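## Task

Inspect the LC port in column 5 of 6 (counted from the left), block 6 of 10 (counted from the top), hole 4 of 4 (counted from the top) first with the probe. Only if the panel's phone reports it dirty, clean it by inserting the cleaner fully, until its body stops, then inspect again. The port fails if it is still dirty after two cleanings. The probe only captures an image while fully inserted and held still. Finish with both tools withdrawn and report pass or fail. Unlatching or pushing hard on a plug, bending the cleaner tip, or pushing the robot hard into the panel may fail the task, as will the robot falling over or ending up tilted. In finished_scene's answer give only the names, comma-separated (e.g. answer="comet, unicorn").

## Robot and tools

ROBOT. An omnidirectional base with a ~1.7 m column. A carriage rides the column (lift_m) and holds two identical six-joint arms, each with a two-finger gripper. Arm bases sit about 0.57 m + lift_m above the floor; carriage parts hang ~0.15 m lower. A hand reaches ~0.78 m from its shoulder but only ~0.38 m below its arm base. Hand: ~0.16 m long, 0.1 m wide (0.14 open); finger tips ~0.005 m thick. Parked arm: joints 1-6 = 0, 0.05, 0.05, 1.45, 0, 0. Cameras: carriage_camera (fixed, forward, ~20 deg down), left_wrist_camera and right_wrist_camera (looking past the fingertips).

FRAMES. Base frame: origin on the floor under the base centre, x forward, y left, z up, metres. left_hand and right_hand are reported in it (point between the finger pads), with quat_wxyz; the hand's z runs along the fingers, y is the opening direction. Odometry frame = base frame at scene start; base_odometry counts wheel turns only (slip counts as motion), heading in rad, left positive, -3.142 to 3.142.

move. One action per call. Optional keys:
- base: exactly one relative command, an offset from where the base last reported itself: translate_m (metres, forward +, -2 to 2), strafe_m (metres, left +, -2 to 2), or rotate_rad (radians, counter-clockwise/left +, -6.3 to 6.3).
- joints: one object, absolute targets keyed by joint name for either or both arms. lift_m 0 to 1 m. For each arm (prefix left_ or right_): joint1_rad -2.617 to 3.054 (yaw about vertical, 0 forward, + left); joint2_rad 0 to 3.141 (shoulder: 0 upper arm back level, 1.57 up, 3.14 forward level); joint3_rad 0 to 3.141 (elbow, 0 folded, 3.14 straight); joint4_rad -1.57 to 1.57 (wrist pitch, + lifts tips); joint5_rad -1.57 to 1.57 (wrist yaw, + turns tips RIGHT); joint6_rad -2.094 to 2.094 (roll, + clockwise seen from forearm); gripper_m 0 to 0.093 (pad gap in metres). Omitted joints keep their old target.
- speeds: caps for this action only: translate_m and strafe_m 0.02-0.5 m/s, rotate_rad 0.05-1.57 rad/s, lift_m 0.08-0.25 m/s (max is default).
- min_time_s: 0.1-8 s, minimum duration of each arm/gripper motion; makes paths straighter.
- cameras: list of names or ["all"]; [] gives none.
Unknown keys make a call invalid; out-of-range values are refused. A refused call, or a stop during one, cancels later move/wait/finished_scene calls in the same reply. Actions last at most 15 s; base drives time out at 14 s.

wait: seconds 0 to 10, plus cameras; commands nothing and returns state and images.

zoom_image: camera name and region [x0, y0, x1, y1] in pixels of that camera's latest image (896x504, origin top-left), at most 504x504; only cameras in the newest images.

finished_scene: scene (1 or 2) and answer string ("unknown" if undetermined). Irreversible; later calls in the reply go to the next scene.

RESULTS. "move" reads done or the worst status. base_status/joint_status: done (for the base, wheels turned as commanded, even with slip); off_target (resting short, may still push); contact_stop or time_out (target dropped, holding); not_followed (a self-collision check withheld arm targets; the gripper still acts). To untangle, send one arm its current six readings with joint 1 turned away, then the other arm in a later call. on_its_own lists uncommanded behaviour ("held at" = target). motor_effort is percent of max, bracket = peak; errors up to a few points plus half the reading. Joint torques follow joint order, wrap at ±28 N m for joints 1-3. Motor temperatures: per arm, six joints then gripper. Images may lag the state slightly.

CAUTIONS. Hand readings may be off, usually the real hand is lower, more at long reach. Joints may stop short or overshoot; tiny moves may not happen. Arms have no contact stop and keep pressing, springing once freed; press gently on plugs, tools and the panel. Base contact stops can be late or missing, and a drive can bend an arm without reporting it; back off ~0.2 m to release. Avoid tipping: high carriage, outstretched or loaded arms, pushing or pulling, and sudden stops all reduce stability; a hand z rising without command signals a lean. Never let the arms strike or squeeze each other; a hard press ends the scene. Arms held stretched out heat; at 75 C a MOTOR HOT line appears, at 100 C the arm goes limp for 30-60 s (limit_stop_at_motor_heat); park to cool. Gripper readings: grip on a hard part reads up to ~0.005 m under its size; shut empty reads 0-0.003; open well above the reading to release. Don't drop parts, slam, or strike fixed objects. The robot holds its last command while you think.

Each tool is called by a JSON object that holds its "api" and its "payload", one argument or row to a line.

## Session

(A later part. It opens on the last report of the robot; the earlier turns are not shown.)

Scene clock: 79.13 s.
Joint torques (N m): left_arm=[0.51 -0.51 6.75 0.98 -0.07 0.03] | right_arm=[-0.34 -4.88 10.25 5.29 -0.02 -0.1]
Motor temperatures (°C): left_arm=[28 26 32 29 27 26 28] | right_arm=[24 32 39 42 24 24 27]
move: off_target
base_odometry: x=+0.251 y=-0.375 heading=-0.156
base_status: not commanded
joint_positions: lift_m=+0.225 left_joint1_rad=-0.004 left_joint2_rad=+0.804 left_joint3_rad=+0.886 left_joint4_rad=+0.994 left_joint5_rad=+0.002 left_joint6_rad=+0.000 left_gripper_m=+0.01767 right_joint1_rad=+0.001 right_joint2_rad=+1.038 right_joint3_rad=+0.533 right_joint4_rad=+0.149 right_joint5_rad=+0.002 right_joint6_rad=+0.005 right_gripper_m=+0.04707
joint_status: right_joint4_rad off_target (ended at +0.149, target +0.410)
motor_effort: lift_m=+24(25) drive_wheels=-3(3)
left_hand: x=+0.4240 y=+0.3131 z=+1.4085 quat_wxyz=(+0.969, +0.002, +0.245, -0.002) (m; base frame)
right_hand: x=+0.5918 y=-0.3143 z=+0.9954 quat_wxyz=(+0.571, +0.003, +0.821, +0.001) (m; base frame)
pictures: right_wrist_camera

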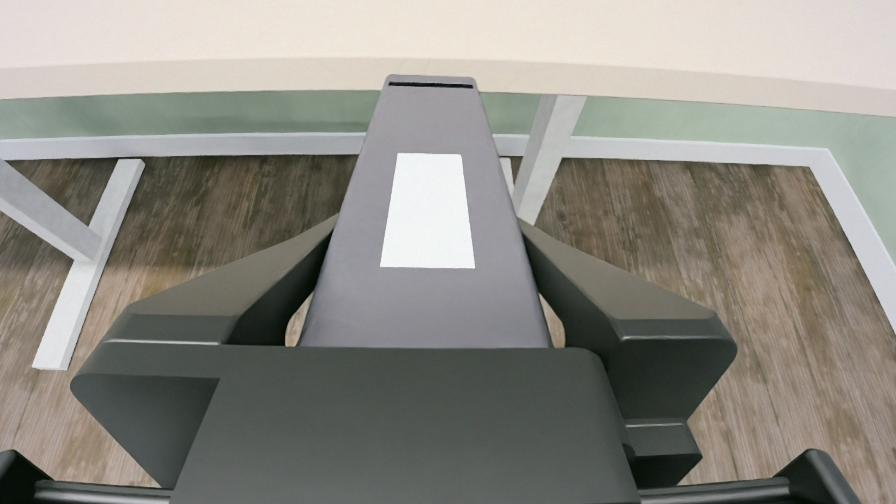

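{"api": "move", "payload": {
  "joints": {"right_joint4_rad": 0.1, "lift_m": 0.2},
  "min_time_s": 1,
  "cameras": []
}}

{"api": "move", "payload": {
  "base": {"translate_m": -0.3},
  "speeds": {"translate_m": 0.3},
  "cameras": []
}}

{"api": "move", "payload": {
  "joints": {"lift_m": 0.35, "right_joint2_rad": 1.206, "right_joint3_rad": 0.844, "right_joint4_rad": 0.43},
  "min_time_s": 3,
  "cameras": ["carriage_camera", "right_wrist_camera"]
}}

{"api": "zoom_image", "payload": {
  "camera": "carriage_camera",
  "region": [500, 100, 750, 280]
}}

Scene clock: 80.73 s.
Joint torques (N m): left_arm=[0.72 -0.49 6.71 0.98 -0.12 0.04] | right_arm=[-0.31 -4.83 10.24 2.92 -0.02 -0.09]
Motor temperatures (°C): left_arm=[28 26 32 29 27 26 28] | right_arm=[24 32 39 42 24 24 27]
move: off_target
base_odometry: x=+0.251 y=-0.375 heading=-0.156
base_status: not commanded
joint_positions: lift_m=+0.200 left_joint1_rad=-0.004 left_joint2_rad=+0.804 left_joint3_rad=+0.886 left_joint4_rad=+0.994 left_joint5_rad=+0.002 left_joint6_rad=+0.000 left_gripper_m=+0.01767 right_joint1_rad=+0.001 right_joint2_rad=+1.038 right_joint3_rad=+0.533 right_joint4_rad=+0.048 right_joint5_rad=+0.002 right_joint6_rad=+0.005 right_gripper_m=+0.04707
joint_status: right_joint4_rad off_target (ended at +0.048, target +0.100); the others done
motor_effort: lift_m=+22(23) drive_wheels=+4(4)
left_hand: x=+0.4239 y=+0.3131 z=+1.3840 quat_wxyz=(+0.970, +0.002, +0.245, -0.002) (m; base frame)
right_hand: x=+0.5819 y=-0.3143 z=+0.9477 quat_wxyz=(+0.529, +0.003, +0.849, +0.001) (m; base frame)
pictures: none
No camera images: "cameras" was empty.

Scene clock: 83.30 s.
Joint torques (N m): left_arm=[0.54 -0.03 6.61 0.97 -0.06 0.02] | right_arm=[-0.29 -4.71 10.21 2.98 -0.02 -0.1]
Motor temperatures (°C): left_arm=[28 26 32 28 27 26 28] | right_arm=[24 33 40 41 24 24 27]
move: done
base_odometry: x=-0.046 y=-0.329 heading=-0.156
base_status: done
joint_positions: lift_m=+0.200 left_joint1_rad=-0.004 left_joint2_rad=+0.800 left_joint3_rad=+0.886 left_joint4_rad=+0.995 left_joint5_rad=+0.001 left_joint6_rad=+0.000 left_gripper_m=+0.01767 right_joint1_rad=+0.001 right_joint2_rad=+1.038 right_joint3_rad=+0.533 right_joint4_rad=+0.043 right_joint5_rad=+0.002 right_joint6_rad=+0.005 right_gripper_m=+0.04707
joint_status: not commanded
motor_effort: lift_m=+22(22) drive_wheels=-2(17)
left_hand: x=+0.4216 y=+0.3133 z=+1.3848 quat_wxyz=(+0.970, +0.001, +0.242, -0.002) (m; base frame)
right_hand: x=+0.5814 y=-0.3143 z=+0.9466 quat_wxyz=(+0.527, +0.002, +0.850, +0.001) (m; base frame)
pictures: none
No camera images: "cameras" was empty.

Scene clock: 86.60 s.
Joint torques (N m): left_arm=[0.54 -0.03 6.72 0.97 -0.03 0.01] | right_arm=[-0.31 -4.62 11.54 3.53 -0.01 -0.1]
Motor temperatures (°C): left_arm=[28 26 32 28 27 26 28] | right_arm=[24 33 41 41 24 24 27]
move: off_target
base_odometry: x=-0.046 y=-0.329 heading=-0.156
base_status: not commanded
joint_positions: lift_m=+0.350 left_joint1_rad=-0.004 left_joint2_rad=+0.800 left_joint3_rad=+0.886 left_joint4_rad=+0.995 left_joint5_rad=+0.001 left_joint6_rad=+0.000 left_gripper_m=+0.01767 right_joint1_rad=+0.001 right_joint2_rad=+1.208 right_joint3_rad=+0.786 right_joint4_rad=+0.333 right_joint5_rad=+0.002 right_joint6_rad=+0.005 right_gripper_m=+0.04707
joint_status: right_joint4_rad off_target (ended at +0.333, target +0.430); the others done
motor_effort: lift_m=+24(30) drive_wheels=+1(2)
left_hand: x=+0.4214 y=+0.3133 z=+1.5347 quat_wxyz=(+0.970, +0.001, +0.242, -0.002) (m; base frame)
right_hand: x=+0.6515 y=-0.3142 z=+1.2247 quat_wxyz=(+0.675, +0.002, +0.738, +0.001) (m; base frame)
pictures: carriage_camera, right_wrist_camera

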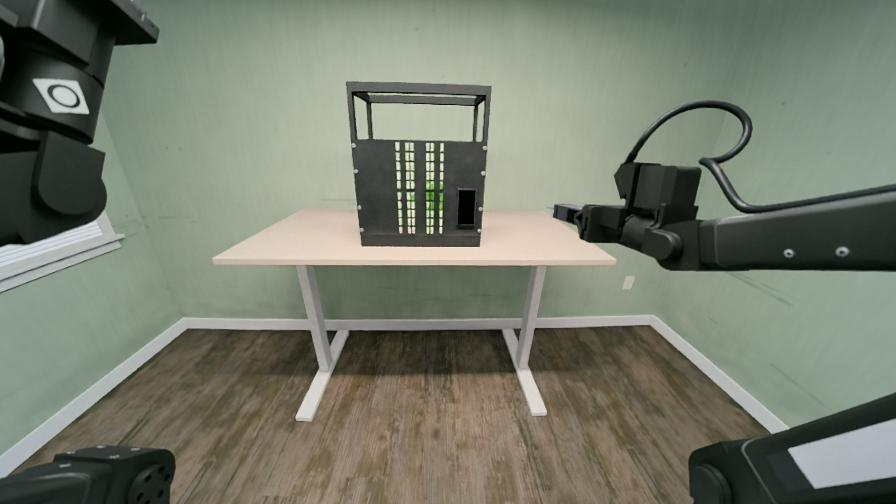

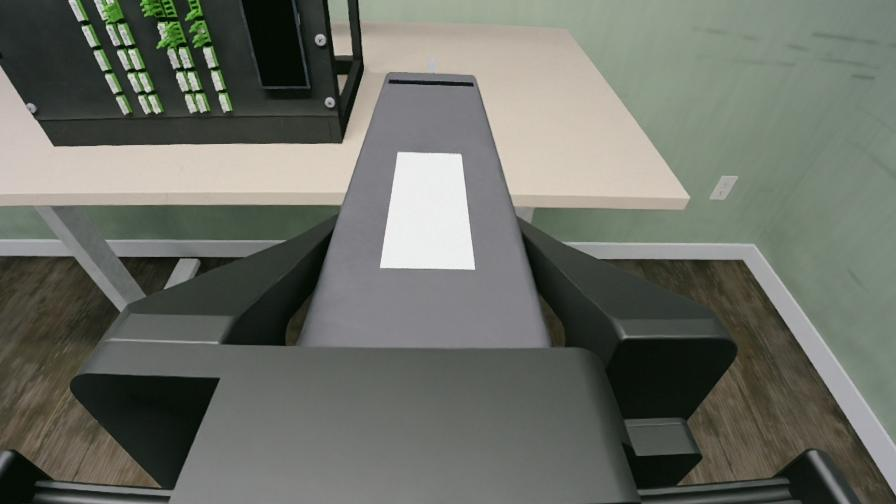

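Scaled by 2.016.

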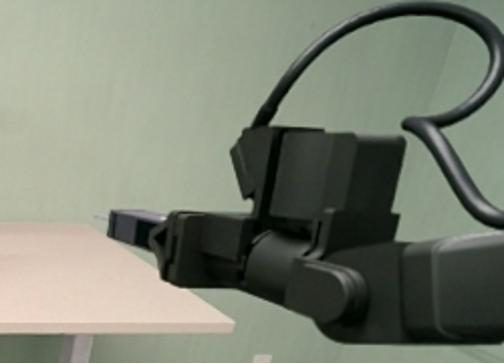

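{"api": "zoom_image", "payload": {
  "camera": "carriage_camera",
  "region": [380, 130, 500, 250]
}}

{"api": "zoom_image", "payload": {
  "camera": "right_wrist_camera",
  "region": [60, 0, 360, 150]
}}

Scaled by 4.200.

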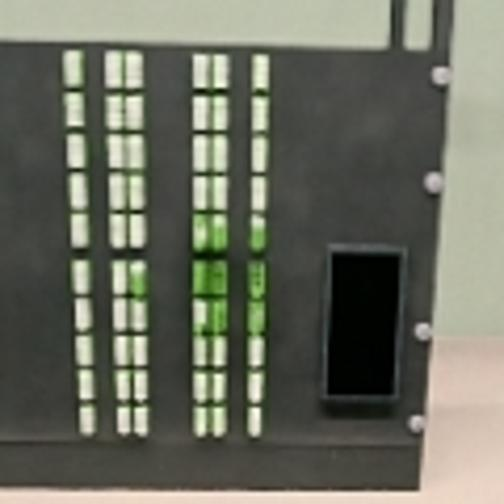

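Scaled by 1.680.

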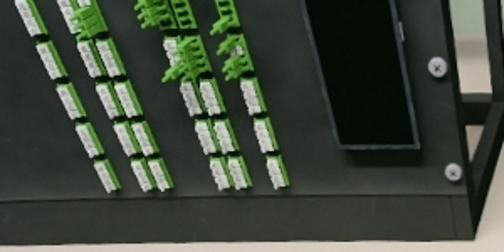

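{"api": "move", "payload": {
  "base": {"strafe_m": 0.37},
  "joints": {"right_joint4_rad": 0.52, "lift_m": 0.34},
  "min_time_s": 2,
  "speeds": {"strafe_m": 0.3}
}}

{"api": "zoom_image", "payload": {
  "camera": "carriage_camera",
  "region": [420, 100, 670, 280]
}}

{"api": "zoom_image", "payload": {
  "camera": "right_wrist_camera",
  "region": [300, 0, 600, 150]
}}

Scene clock: 92.20 s.
Joint torques (N m): left_arm=[0.55 0.24 6.71 0.98 -0.07 0.03] | right_arm=[-0.31 -5.16 10.89 3.5 0.01 -0.11]
Motor temperatures (°C): left_arm=[28 26 32 28 27 26 28] | right_arm=[24 33 41 41 24 24 27]
move: off_target
base_odometry: x=+0.011 y=+0.037 heading=-0.156
base_status: done
joint_positions: lift_m=+0.340 left_joint1_rad=-0.004 left_joint2_rad=+0.800 left_joint3_rad=+0.887 left_joint4_rad=+0.995 left_joint5_rad=+0.001 left_joint6_rad=+0.000 left_gripper_m=+0.01767 right_joint1_rad=+0.001 right_joint2_rad=+1.214 right_joint3_rad=+0.794 right_joint4_rad=+0.423 right_joint5_rad=+0.000 right_joint6_rad=+0.005 right_gripper_m=+0.04707
joint_status: right_joint4_rad off_target (ended at +0.423, target +0.520); the others done
motor_effort: lift_m=+23(23) drive_wheels=-5(10)
left_hand: x=+0.4212 y=+0.3133 z=+1.5251 quat_wxyz=(+0.970, +0.001, +0.242, -0.002) (m; base frame)
right_hand: x=+0.6539 y=-0.3140 z=+1.2387 quat_wxyz=(+0.708, +0.002, +0.706, +0.002) (m; base frame)
pictures: carriage_camera, left_wrist_camera, right_wrist_camera

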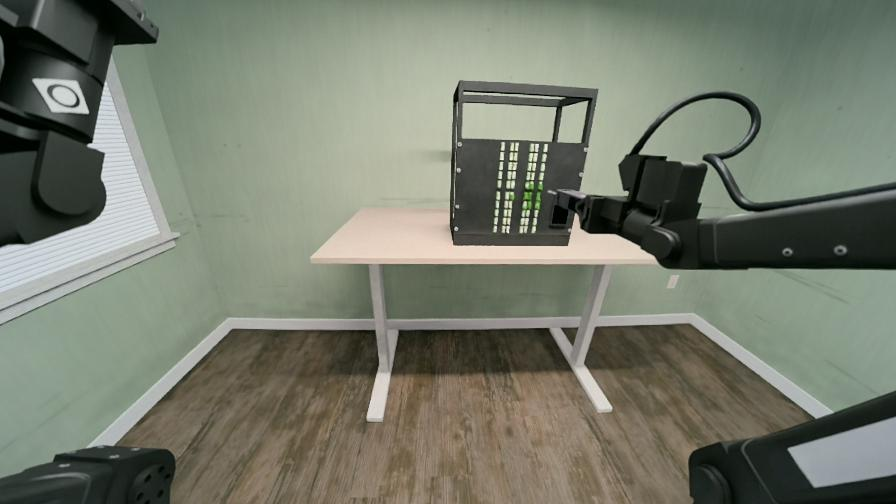

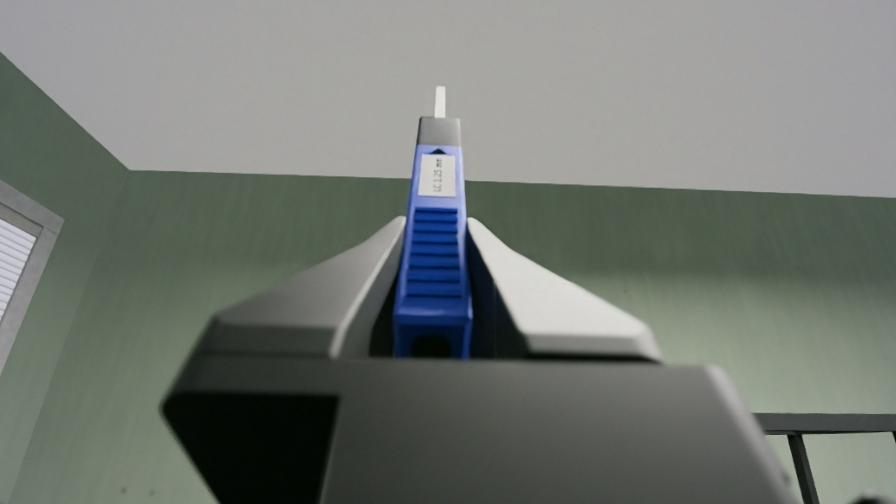

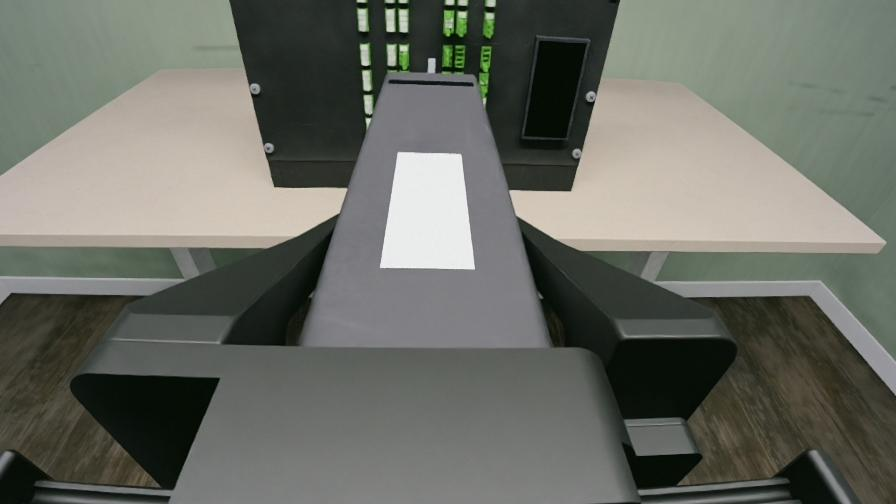

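Scaled by 2.016.

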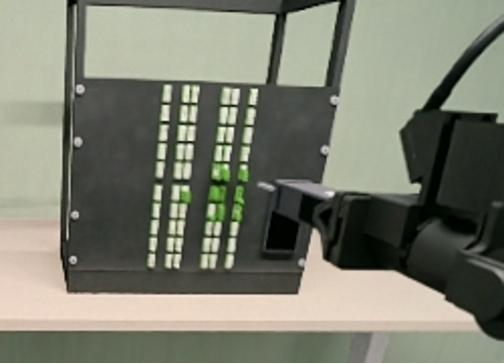

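Scaled by 1.680.

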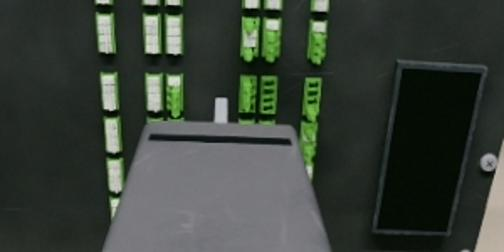

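{"api": "move", "payload": {
  "base": {"rotate_rad": 0.045},
  "cameras": []
}}

{"api": "move", "payload": {
  "base": {"strafe_m": -0.065},
  "cameras": []
}}

{"api": "move", "payload": {
  "base": {"translate_m": 0.07},
  "joints": {"left_joint1_rad": 0.3}
}}

{"api": "zoom_image", "payload": {
  "camera": "carriage_camera",
  "region": [420, 100, 670, 280]
}}

{"api": "zoom_image", "payload": {
  "camera": "right_wrist_camera",
  "region": [300, 0, 600, 150]
}}

Scene clock: 93.67 s.
Joint torques (N m): left_arm=[0.54 0.12 6.58 0.95 -0.07 0.01] | right_arm=[-0.34 -5.11 10.84 3.44 0.03 -0.11]
Motor temperatures (°C): left_arm=[28 26 32 28 27 26 28] | right_arm=[24 33 41 41 24 24 27]
move: done
base_odometry: x=+0.011 y=+0.037 heading=-0.111
base_status: done
joint_positions: lift_m=+0.340 left_joint1_rad=-0.004 left_joint2_rad=+0.799 left_joint3_rad=+0.887 left_joint4_rad=+0.998 left_joint5_rad=+0.001 left_joint6_rad=+0.000 left_gripper_m=+0.01767 right_joint1_rad=+0.001 right_joint2_rad=+1.214 right_joint3_rad=+0.794 right_joint4_rad=+0.428 right_joint5_rad=-0.001 right_joint6_rad=+0.005 right_gripper_m=+0.04707
joint_status: not commanded
motor_effort: lift_m=+22(23) drive_wheels=-7(12)
left_hand: x=+0.4206 y=+0.3134 z=+1.5255 quat_wxyz=(+0.971, +0.001, +0.240, -0.002) (m; base frame)
right_hand: x=+0.6539 y=-0.3135 z=+1.2400 quat_wxyz=(+0.710, +0.001, +0.704, +0.003) (m; base frame)
pictures: none
No camera images: "cameras" was empty.

Scene clock: 95.00 s.
Joint torques (N m): left_arm=[0.57 0.16 6.76 0.91 -0.07 0.05] | right_arm=[-0.24 -5.09 10.86 3.44 -0.01 -0.11]
Motor temperatures (°C): left_arm=[28 26 32 28 27 26 28] | right_arm=[24 33 41 41 24 24 27]
move: done
base_odometry: x=+0.004 y=-0.028 heading=-0.110
base_status: done
joint_positions: lift_m=+0.340 left_joint1_rad=-0.004 left_joint2_rad=+0.799 left_joint3_rad=+0.887 left_joint4_rad=+0.998 left_joint5_rad=+0.000 left_joint6_rad=+0.000 left_gripper_m=+0.01767 right_joint1_rad=+0.000 right_joint2_rad=+1.214 right_joint3_rad=+0.794 right_joint4_rad=+0.429 right_joint5_rad=+0.001 right_joint6_rad=+0.005 right_gripper_m=+0.04707
joint_status: not commanded
motor_effort: lift_m=+22(23) drive_wheels=+7(12)
left_hand: x=+0.4206 y=+0.3134 z=+1.5255 quat_wxyz=(+0.971, +0.001, +0.240, -0.002) (m; base frame)
right_hand: x=+0.6539 y=-0.3145 z=+1.2401 quat_wxyz=(+0.710, +0.002, +0.704, +0.002) (m; base frame)
pictures: none
No camera images: "cameras" was empty.

Scene clock: 96.37 s.
Joint torques (N m): left_arm=[0.92 -0.05 6.65 0.96 -0.07 -0.03] | right_arm=[-0.25 -5.14 10.85 3.43 0 -0.11]
Motor temperatures (°C): left_arm=[28 26 31 28 27 26 28] | right_arm=[24 33 41 42 24 24 27]
move: done
base_odometry: x=+0.074 y=-0.036 heading=-0.111
base_status: done
joint_positions: lift_m=+0.340 left_joint1_rad=+0.291 left_joint2_rad=+0.801 left_joint3_rad=+0.887 left_joint4_rad=+0.997 left_joint5_rad=-0.001 left_joint6_rad=+0.000 left_gripper_m=+0.01768 right_joint1_rad=+0.000 right_joint2_rad=+1.214 right_joint3_rad=+0.794 right_joint4_rad=+0.431 right_joint5_rad=+0.000 right_joint6_rad=+0.005 right_gripper_m=+0.04707
joint_status: all done
motor_effort: lift_m=+22(23) drive_wheels=-7(13)
left_hand: x=+0.4136 y=+0.3693 z=+1.5250 quat_wxyz=(+0.960, -0.035, +0.239, +0.141) (m; base frame)
right_hand: x=+0.6540 y=-0.3144 z=+1.2405 quat_wxyz=(+0.711, +0.002, +0.703, +0.002) (m; base frame)
pictures: carriage_camera, left_wrist_camera, right_wrist_camera

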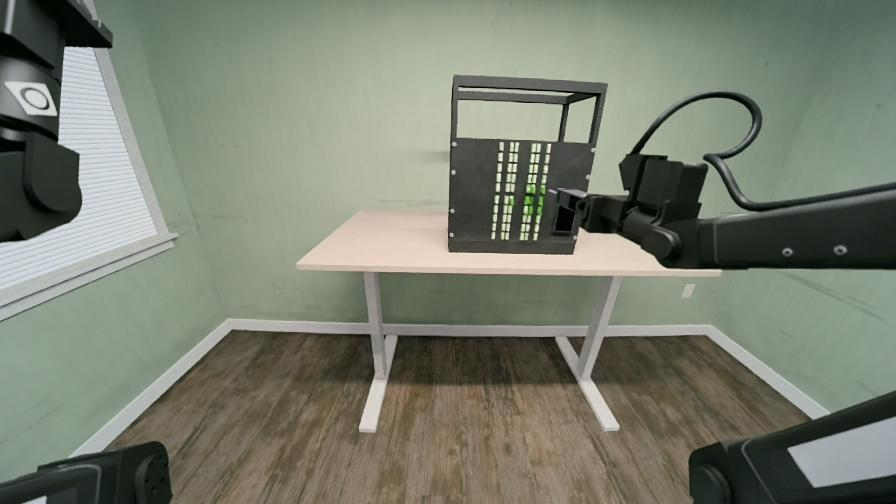

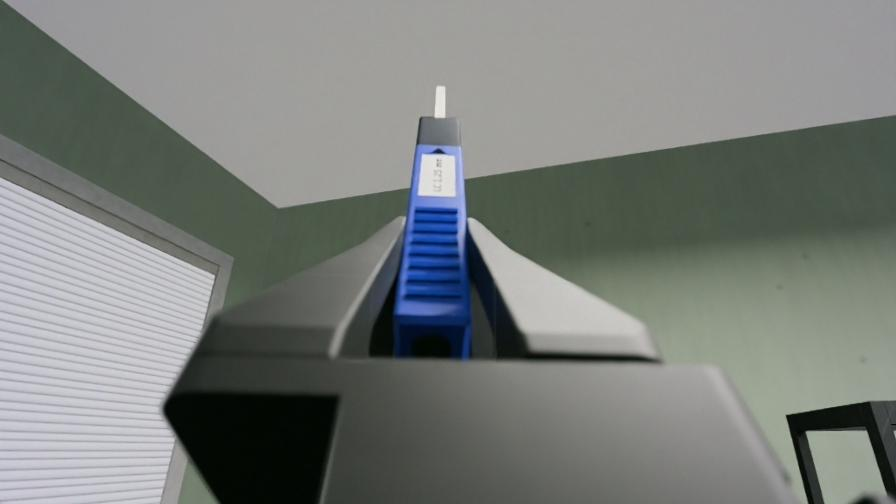

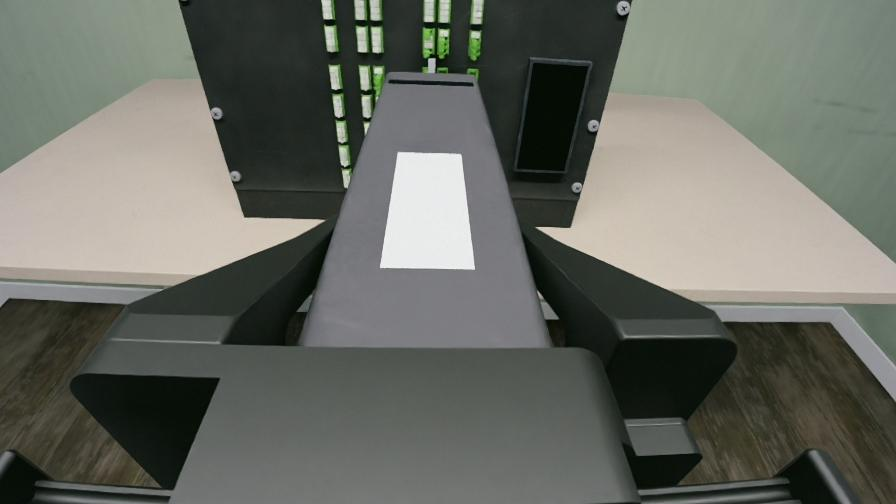

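Scaled by 2.016.

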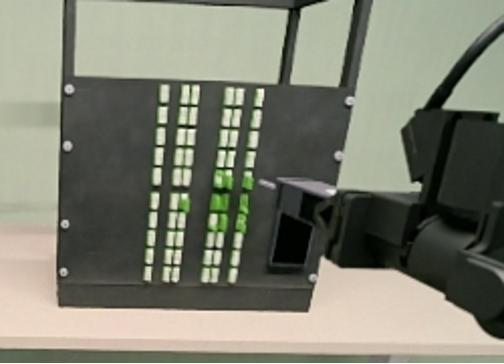

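Scaled by 1.680.

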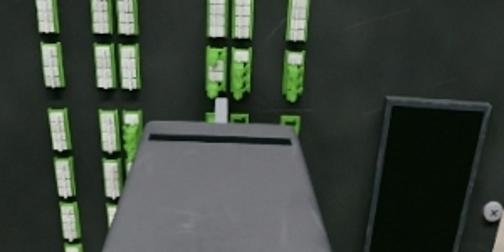

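{"api": "move", "payload": {
  "base": {"rotate_rad": -0.048},
  "joints": {"lift_m": 0.272, "right_joint4_rad": 0.56},
  "cameras": []
}}

{"api": "move", "payload": {
  "base": {"strafe_m": 0.04}
}}

{"api": "zoom_image", "payload": {
  "camera": "carriage_camera",
  "region": [450, 60, 650, 210]
}}

{"api": "zoom_image", "payload": {
  "camera": "right_wrist_camera",
  "region": [350, 0, 550, 100]
}}

Scene clock: 98.40 s.
Joint torques (N m): left_arm=[0.73 -0.29 6.37 0.94 -0.04 0.03] | right_arm=[-0.13 -5.37 10.28 3.39 0 -0.1]
Motor temperatures (°C): left_arm=[28 25 31 28 27 26 28] | right_arm=[24 33 41 42 24 24 27]
move: off_target
base_odometry: x=+0.074 y=-0.036 heading=-0.158
base_status: done
joint_positions: lift_m=+0.272 left_joint1_rad=+0.292 left_joint2_rad=+0.801 left_joint3_rad=+0.888 left_joint4_rad=+0.997 left_joint5_rad=+0.000 left_joint6_rad=+0.000 left_gripper_m=+0.01768 right_joint1_rad=-0.001 right_joint2_rad=+1.216 right_joint3_rad=+0.801 right_joint4_rad=+0.469 right_joint5_rad=+0.000 right_joint6_rad=+0.005 right_gripper_m=+0.04707
joint_status: right_joint4_rad off_target (ended at +0.469, target +0.560); the others done
motor_effort: lift_m=+22(23) drive_wheels=-9(11)
left_hand: x=+0.4134 y=+0.3692 z=+1.4573 quat_wxyz=(+0.960, -0.035, +0.239, +0.141) (m; base frame)
right_hand: x=+0.6544 y=-0.3148 z=+1.1845 quat_wxyz=(+0.726, +0.002, +0.688, +0.001) (m; base frame)
pictures: none
No camera images: "cameras" was empty.

Scene clock: 99.50 s.
Joint torques (N m): left_arm=[0.68 -0.23 6.57 0.93 -0.05 0.02] | right_arm=[-0.38 -5.34 10.22 3.39 0.01 -0.11]
Motor temperatures (°C): left_arm=[28 25 31 28 27 26 28] | right_arm=[24 33 41 42 24 24 27]
move: done
base_odometry: x=+0.081 y=+0.004 heading=-0.159
base_status: done
joint_positions: lift_m=+0.272 left_joint1_rad=+0.292 left_joint2_rad=+0.801 left_joint3_rad=+0.888 left_joint4_rad=+0.998 left_joint5_rad=+0.000 left_joint6_rad=+0.000 left_gripper_m=+0.01768 right_joint1_rad=+0.000 right_joint2_rad=+1.216 right_joint3_rad=+0.801 right_joint4_rad=+0.472 right_joint5_rad=+0.000 right_joint6_rad=+0.005 right_gripper_m=+0.04707
joint_status: not commanded
motor_effort: lift_m=+22(22) drive_wheels=+3(12)
left_hand: x=+0.4130 y=+0.3692 z=+1.4575 quat_wxyz=(+0.960, -0.035, +0.238, +0.141) (m; base frame)
right_hand: x=+0.6544 y=-0.3140 z=+1.1853 quat_wxyz=(+0.727, +0.002, +0.687, +0.002) (m; base frame)
pictures: carriage_camera, left_wrist_camera, right_wrist_camera

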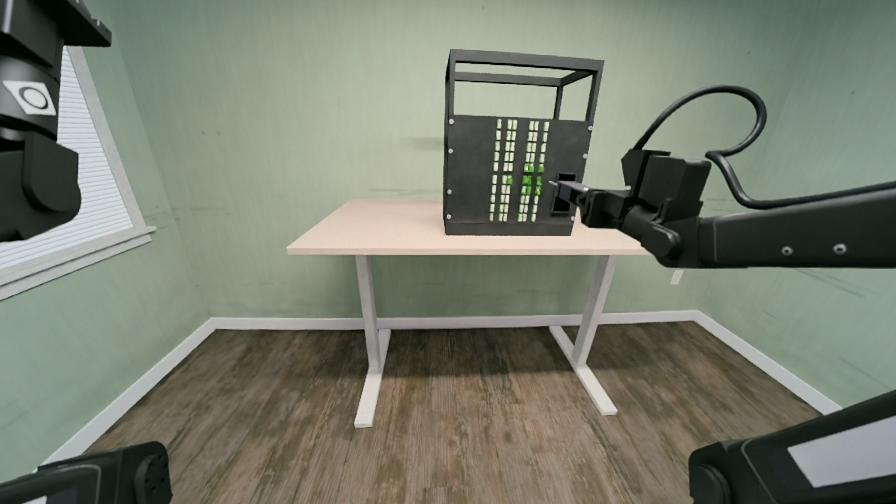

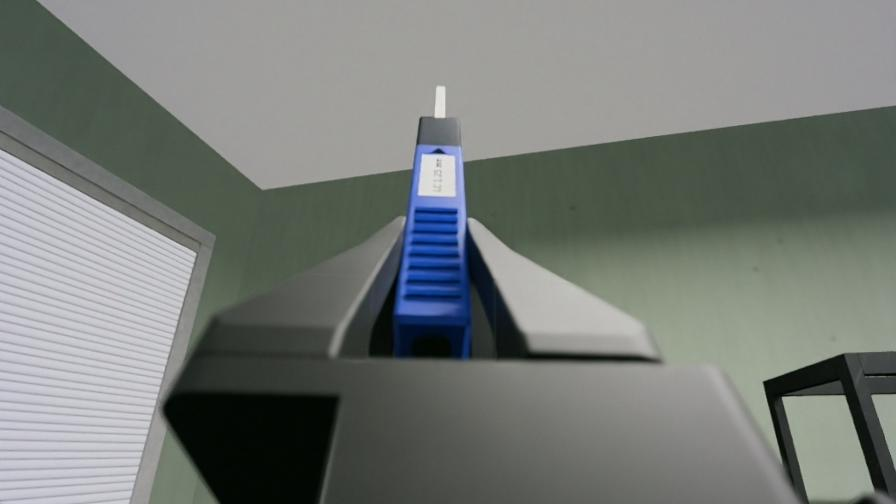

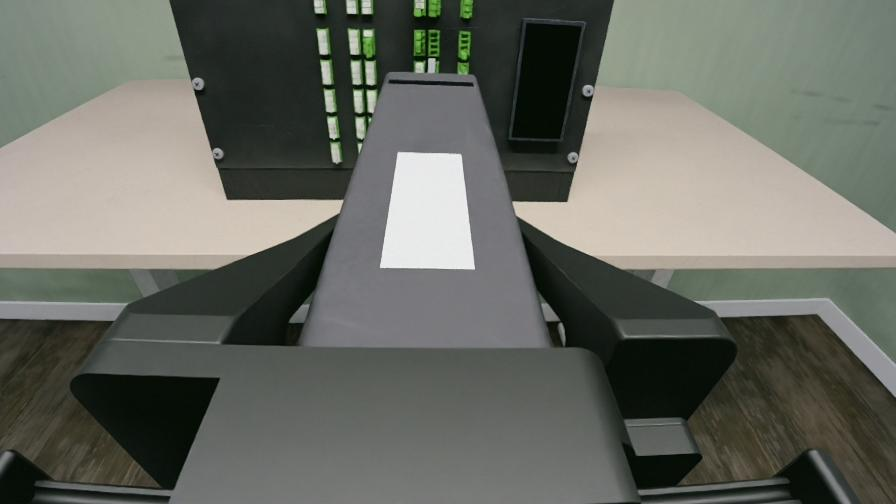

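Scaled by 2.520.

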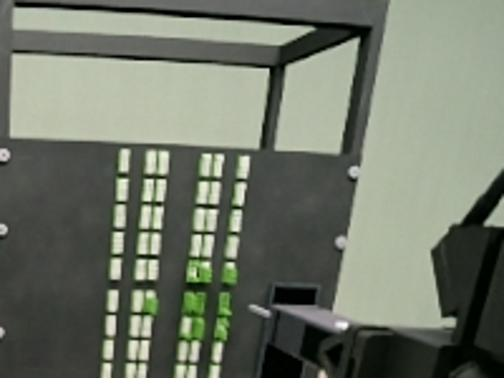

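Scaled by 2.520.

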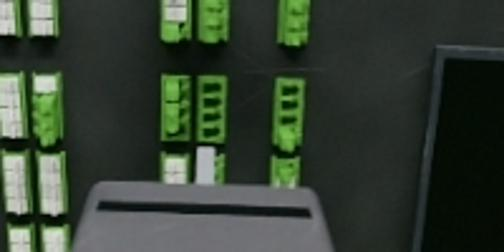

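{"api": "move", "payload": {
  "base": {"translate_m": 0.08},
  "joints": {"lift_m": 0.25},
  "speeds": {"translate_m": 0.15}
}}

{"api": "zoom_image", "payload": {
  "camera": "carriage_camera",
  "region": [480, 80, 640, 200]
}}

{"api": "zoom_image", "payload": {
  "camera": "right_wrist_camera",
  "region": [350, 0, 550, 100]
}}

Scene clock: 101.27 s.
Joint torques (N m): left_arm=[0.8 -0.35 6.49 0.97 -0.08 -0.03] | right_arm=[-0.2 -5.49 10.06 3.34 0.01 -0.1]
Motor temperatures (°C): left_arm=[28 25 31 28 27 26 28] | right_arm=[24 33 42 42 24 24 27]
move: done
base_odometry: x=+0.160 y=-0.008 heading=-0.158
base_status: done
joint_positions: lift_m=+0.250 left_joint1_rad=+0.292 left_joint2_rad=+0.802 left_joint3_rad=+0.888 left_joint4_rad=+0.997 left_joint5_rad=+0.000 left_joint6_rad=+0.000 left_gripper_m=+0.01768 right_joint1_rad=+0.000 right_joint2_rad=+1.217 right_joint3_rad=+0.802 right_joint4_rad=+0.476 right_joint5_rad=+0.000 right_joint6_rad=+0.005 right_gripper_m=+0.04707
joint_status: all done
motor_effort: lift_m=+22(23) drive_wheels=-5(12)
left_hand: x=+0.4138 y=+0.3694 z=+1.4352 quat_wxyz=(+0.960, -0.035, +0.239, +0.141) (m; base frame)
right_hand: x=+0.6545 y=-0.3140 z=+1.1647 quat_wxyz=(+0.729, +0.002, +0.685, +0.002) (m; base frame)
pictures: carriage_camera, left_wrist_camera, right_wrist_camera

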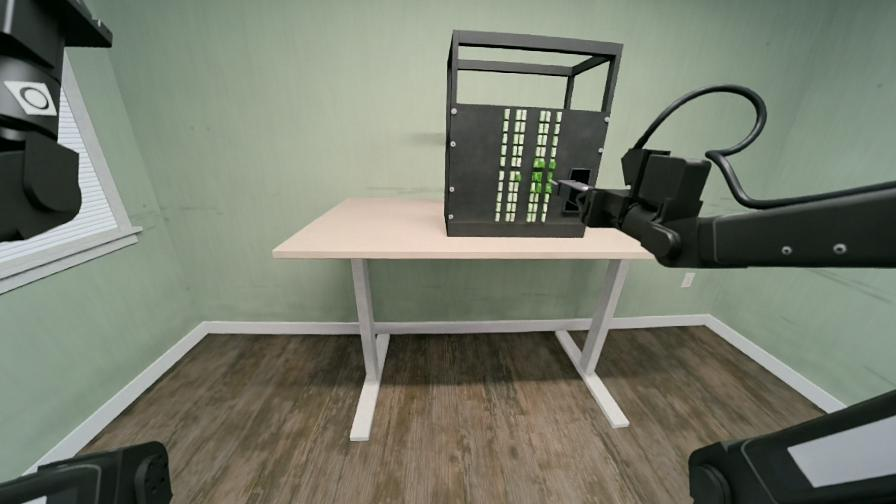

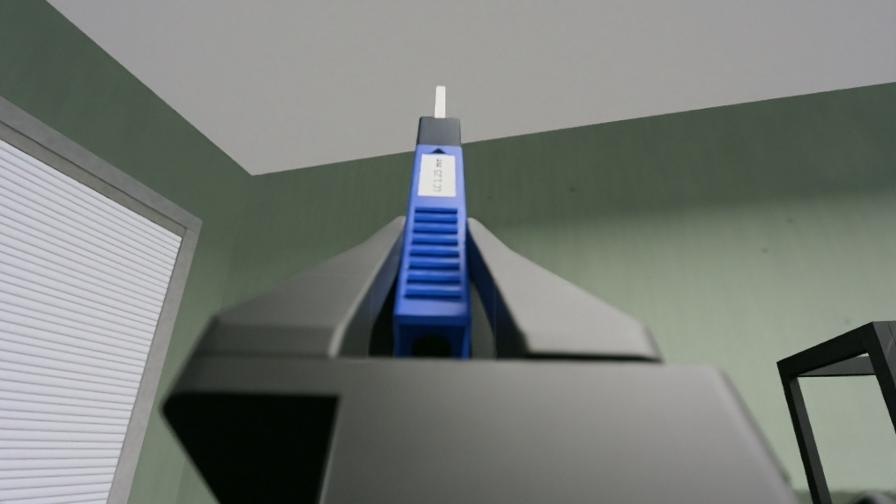

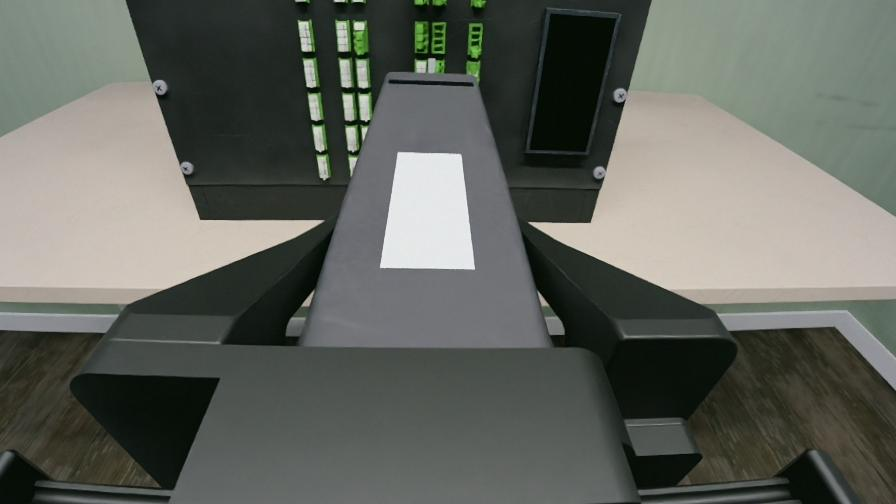

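Scaled by 3.150.

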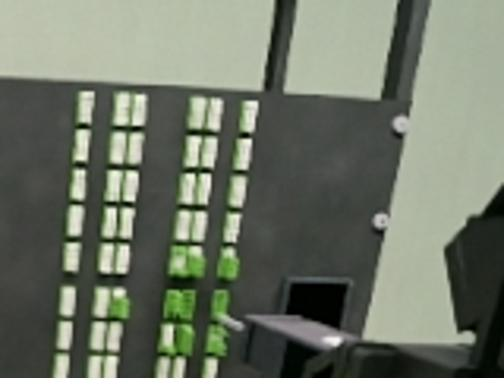

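Scaled by 2.520.

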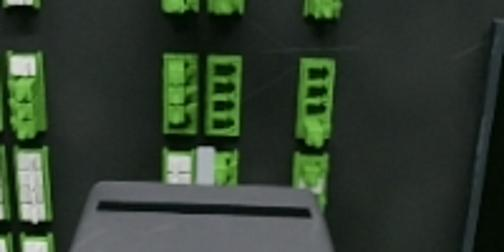

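{"api": "move", "payload": {
  "base": {"strafe_m": -0.008},
  "joints": {"lift_m": 0.245},
  "cameras": []
}}

{"api": "move", "payload": {
  "base": {"translate_m": 0.045},
  "speeds": {"translate_m": 0.1},
  "cameras": ["carriage_camera", "right_wrist_camera"]
}}

{"api": "zoom_image", "payload": {
  "camera": "carriage_camera",
  "region": [520, 140, 600, 200]
}}

{"api": "zoom_image", "payload": {
  "camera": "right_wrist_camera",
  "region": [380, 0, 500, 90]
}}

Scene clock: 103.40 s.
Joint torques (N m): left_arm=[0.72 -0.35 6.67 0.91 -0.03 0] | right_arm=[-0.28 -5.55 10.19 3.31 0.01 -0.1]
Motor temperatures (°C): left_arm=[28 25 31 28 27 26 28] | right_arm=[24 33 42 42 24 24 27]
move: done
base_odometry: x=+0.159 y=-0.016 heading=-0.157
base_status: done
joint_positions: lift_m=+0.245 left_joint1_rad=+0.292 left_joint2_rad=+0.802 left_joint3_rad=+0.888 left_joint4_rad=+0.998 left_joint5_rad=-0.001 left_joint6_rad=+0.000 left_gripper_m=+0.01768 right_joint1_rad=+0.000 right_joint2_rad=+1.218 right_joint3_rad=+0.802 right_joint4_rad=+0.478 right_joint5_rad=+0.000 right_joint6_rad=+0.005 right_gripper_m=+0.04707
joint_status: all done
motor_effort: lift_m=+22(22) drive_wheels=+6(7)
left_hand: x=+0.4135 y=+0.3695 z=+1.4305 quat_wxyz=(+0.960, -0.036, +0.239, +0.141) (m; base frame)
right_hand: x=+0.6548 y=-0.3142 z=+1.1596 quat_wxyz=(+0.729, +0.002, +0.685, +0.002) (m; base frame)
pictures: none
No camera images: "cameras" was empty.

Scene clock: 104.53 s.
Joint torques (N m): left_arm=[0.84 -0.31 6.39 0.86 -0.09 0] | right_arm=[-0.27 -5.59 10.17 3.3 0.02 -0.1]
Motor temperatures (°C): left_arm=[28 25 31 28 27 26 28] | right_arm=[24 33 43 43 24 24 27]
move: done
base_odometry: x=+0.203 y=-0.023 heading=-0.158
base_status: done
joint_positions: lift_m=+0.245 left_joint1_rad=+0.292 left_joint2_rad=+0.802 left_joint3_rad=+0.888 left_joint4_rad=+0.997 left_joint5_rad=-0.001 left_joint6_rad=+0.000 left_gripper_m=+0.01768 right_joint1_rad=+0.000 right_joint2_rad=+1.218 right_joint3_rad=+0.802 right_joint4_rad=+0.478 right_joint5_rad=+0.000 right_joint6_rad=+0.005 right_gripper_m=+0.04707
joint_status: not commanded
motor_effort: lift_m=+22(22) drive_wheels=-5(12)
left_hand: x=+0.4133 y=+0.3695 z=+1.4305 quat_wxyz=(+0.960, -0.036, +0.239, +0.141) (m; base frame)
right_hand: x=+0.6548 y=-0.3141 z=+1.1597 quat_wxyz=(+0.729, +0.002, +0.685, +0.002) (m; base frame)
pictures: carriage_camera, right_wrist_camera

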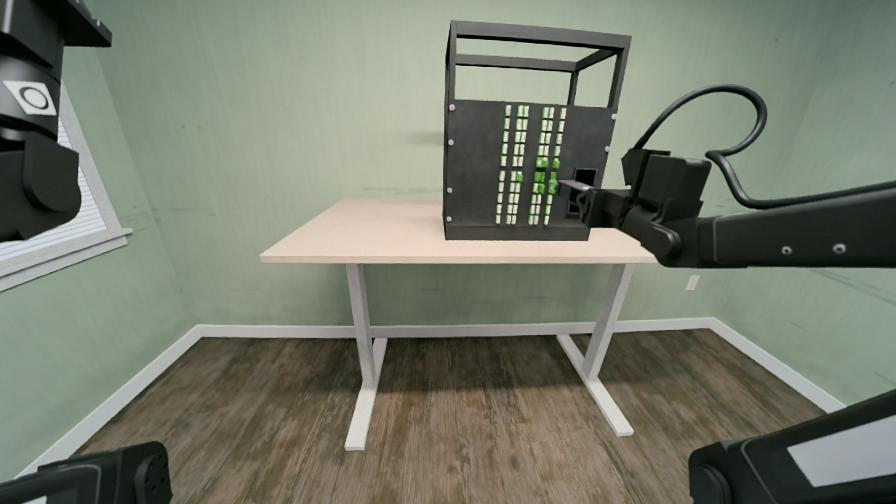

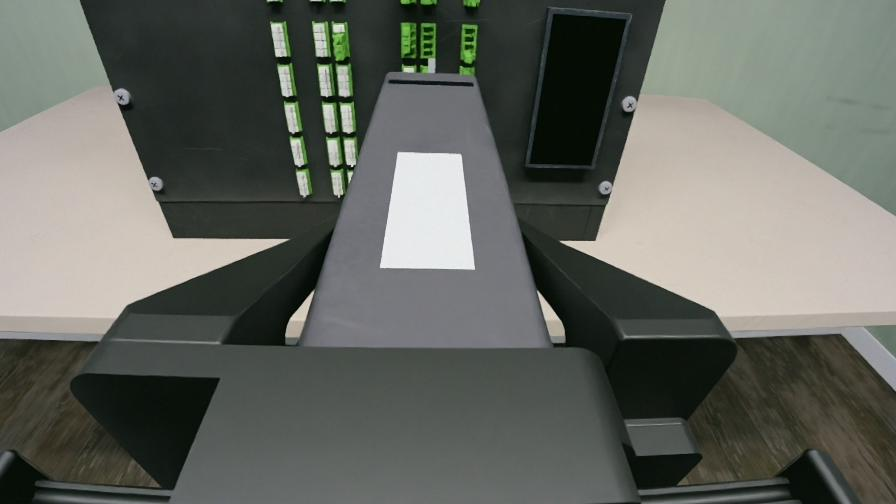

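Scaled by 6.300.

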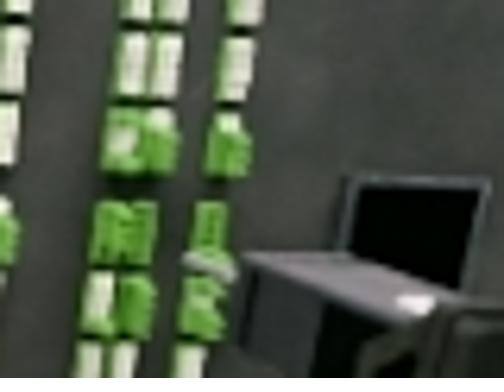

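Scaled by 4.200.

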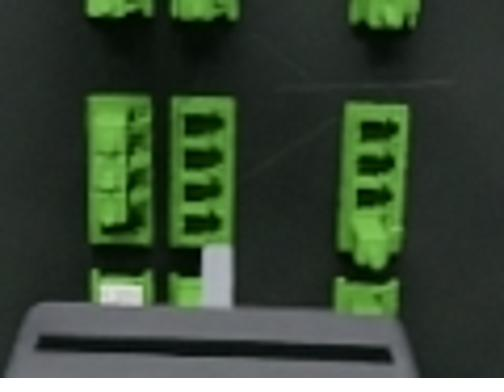

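{"api": "move", "payload": {
  "base": {"strafe_m": 0.003},
  "cameras": []
}}

{"api": "move", "payload": {
  "base": {"translate_m": 0.018},
  "speeds": {"translate_m": 0.05},
  "cameras": ["carriage_camera", "right_wrist_camera"]
}}

{"api": "zoom_image", "payload": {
  "camera": "carriage_camera",
  "region": [530, 160, 580, 200]
}}

{"api": "zoom_image", "payload": {
  "camera": "right_wrist_camera",
  "region": [400, 10, 470, 70]
}}

Scene clock: 105.43 s.
Joint torques (N m): left_arm=[0.59 -0.2 6.53 0.9 -0.05 0.02] | right_arm=[-0.29 -5.41 10.07 3.29 -0.02 -0.1]
Motor temperatures (°C): left_arm=[28 25 31 28 27 26 28] | right_arm=[24 33 43 43 24 24 27]
move: done
base_odometry: x=+0.203 y=-0.021 heading=-0.159
base_status: done
joint_positions: lift_m=+0.245 left_joint1_rad=+0.292 left_joint2_rad=+0.802 left_joint3_rad=+0.888 left_joint4_rad=+0.997 left_joint5_rad=-0.001 left_joint6_rad=+0.000 left_gripper_m=+0.01768 right_joint1_rad=+0.000 right_joint2_rad=+1.218 right_joint3_rad=+0.802 right_joint4_rad=+0.479 right_joint5_rad=+0.000 right_joint6_rad=+0.005 right_gripper_m=+0.04707
joint_status: not commanded
motor_effort: lift_m=+22(22) drive_wheels=+5(6)
left_hand: x=+0.4133 y=+0.3695 z=+1.4305 quat_wxyz=(+0.960, -0.035, +0.239, +0.141) (m; base frame)
right_hand: x=+0.6547 y=-0.3142 z=+1.1599 quat_wxyz=(+0.729, +0.002, +0.685, +0.002) (m; base frame)
pictures: none
No camera images: "cameras" was empty.

Scene clock: 106.27 s.
Joint torques (N m): left_arm=[0.87 -0.08 6.43 0.95 -0.05 -0.01] | right_arm=[-0.24 -5.59 10.24 3.32 0.02 -0.1]
Motor temperatures (°C): left_arm=[28 25 31 28 27 26 28] | right_arm=[24 33 43 43 24 24 27]
move: done
base_odometry: x=+0.221 y=-0.024 heading=-0.159
base_status: done
joint_positions: lift_m=+0.245 left_joint1_rad=+0.292 left_joint2_rad=+0.800 left_joint3_rad=+0.888 left_joint4_rad=+1.000 left_joint5_rad=-0.001 left_joint6_rad=+0.000 left_gripper_m=+0.01768 right_joint1_rad=+0.000 right_joint2_rad=+1.218 right_joint3_rad=+0.802 right_joint4_rad=+0.479 right_joint5_rad=-0.001 right_joint6_rad=+0.005 right_gripper_m=+0.04707
joint_status: not commanded
motor_effort: lift_m=+22(22) drive_wheels=-2(12)
left_hand: x=+0.4121 y=+0.3691 z=+1.4310 quat_wxyz=(+0.961, -0.035, +0.237, +0.142) (m; base frame)
right_hand: x=+0.6547 y=-0.3141 z=+1.1600 quat_wxyz=(+0.729, +0.002, +0.684, +0.002) (m; base frame)
pictures: carriage_camera, right_wrist_camera

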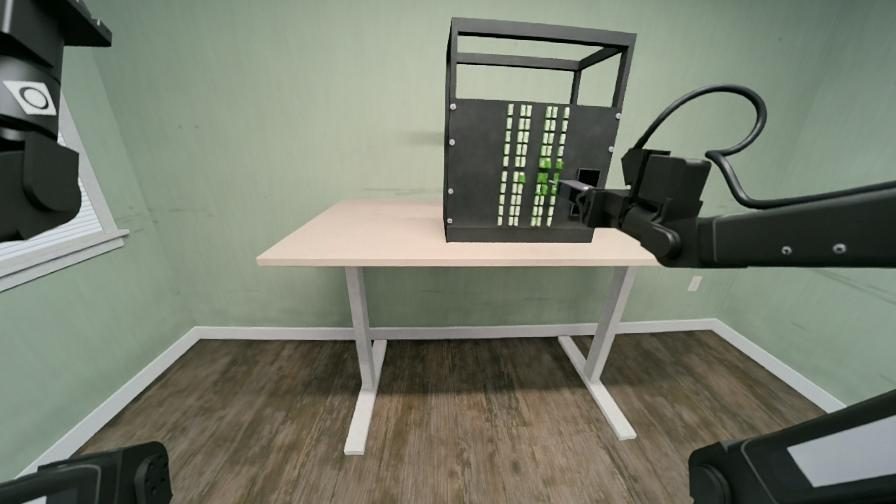

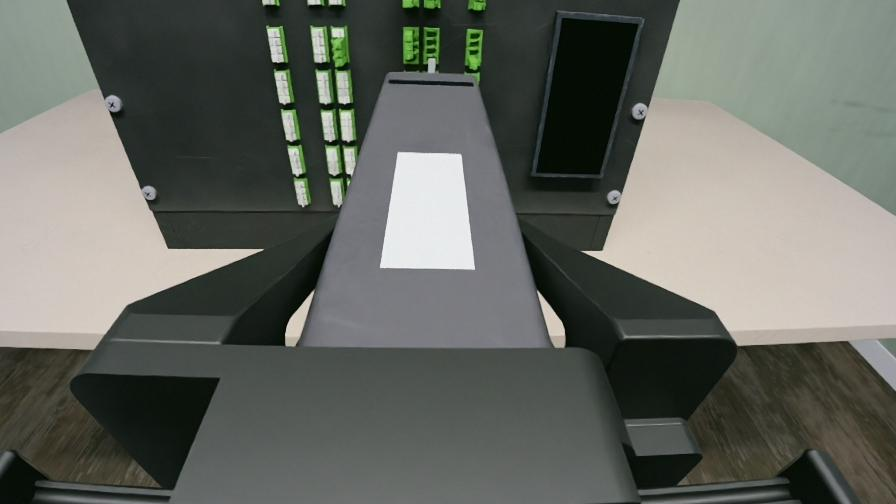

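Scaled by 10.080.

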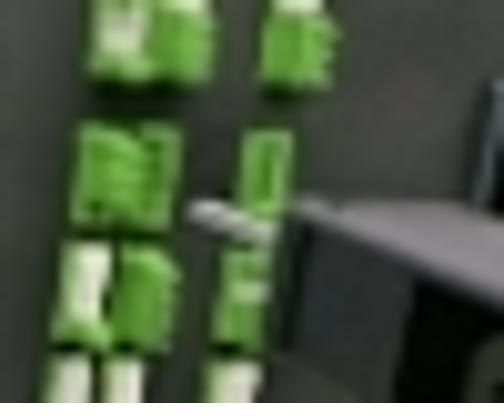

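Scaled by 7.200.

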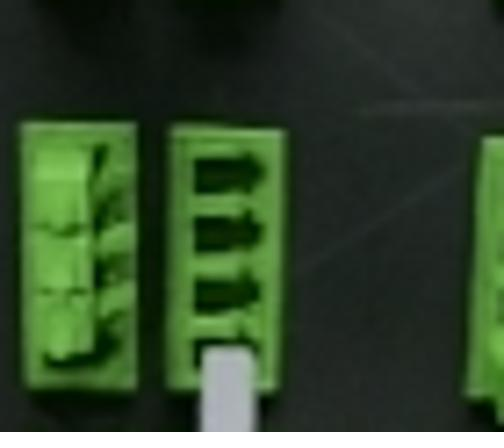

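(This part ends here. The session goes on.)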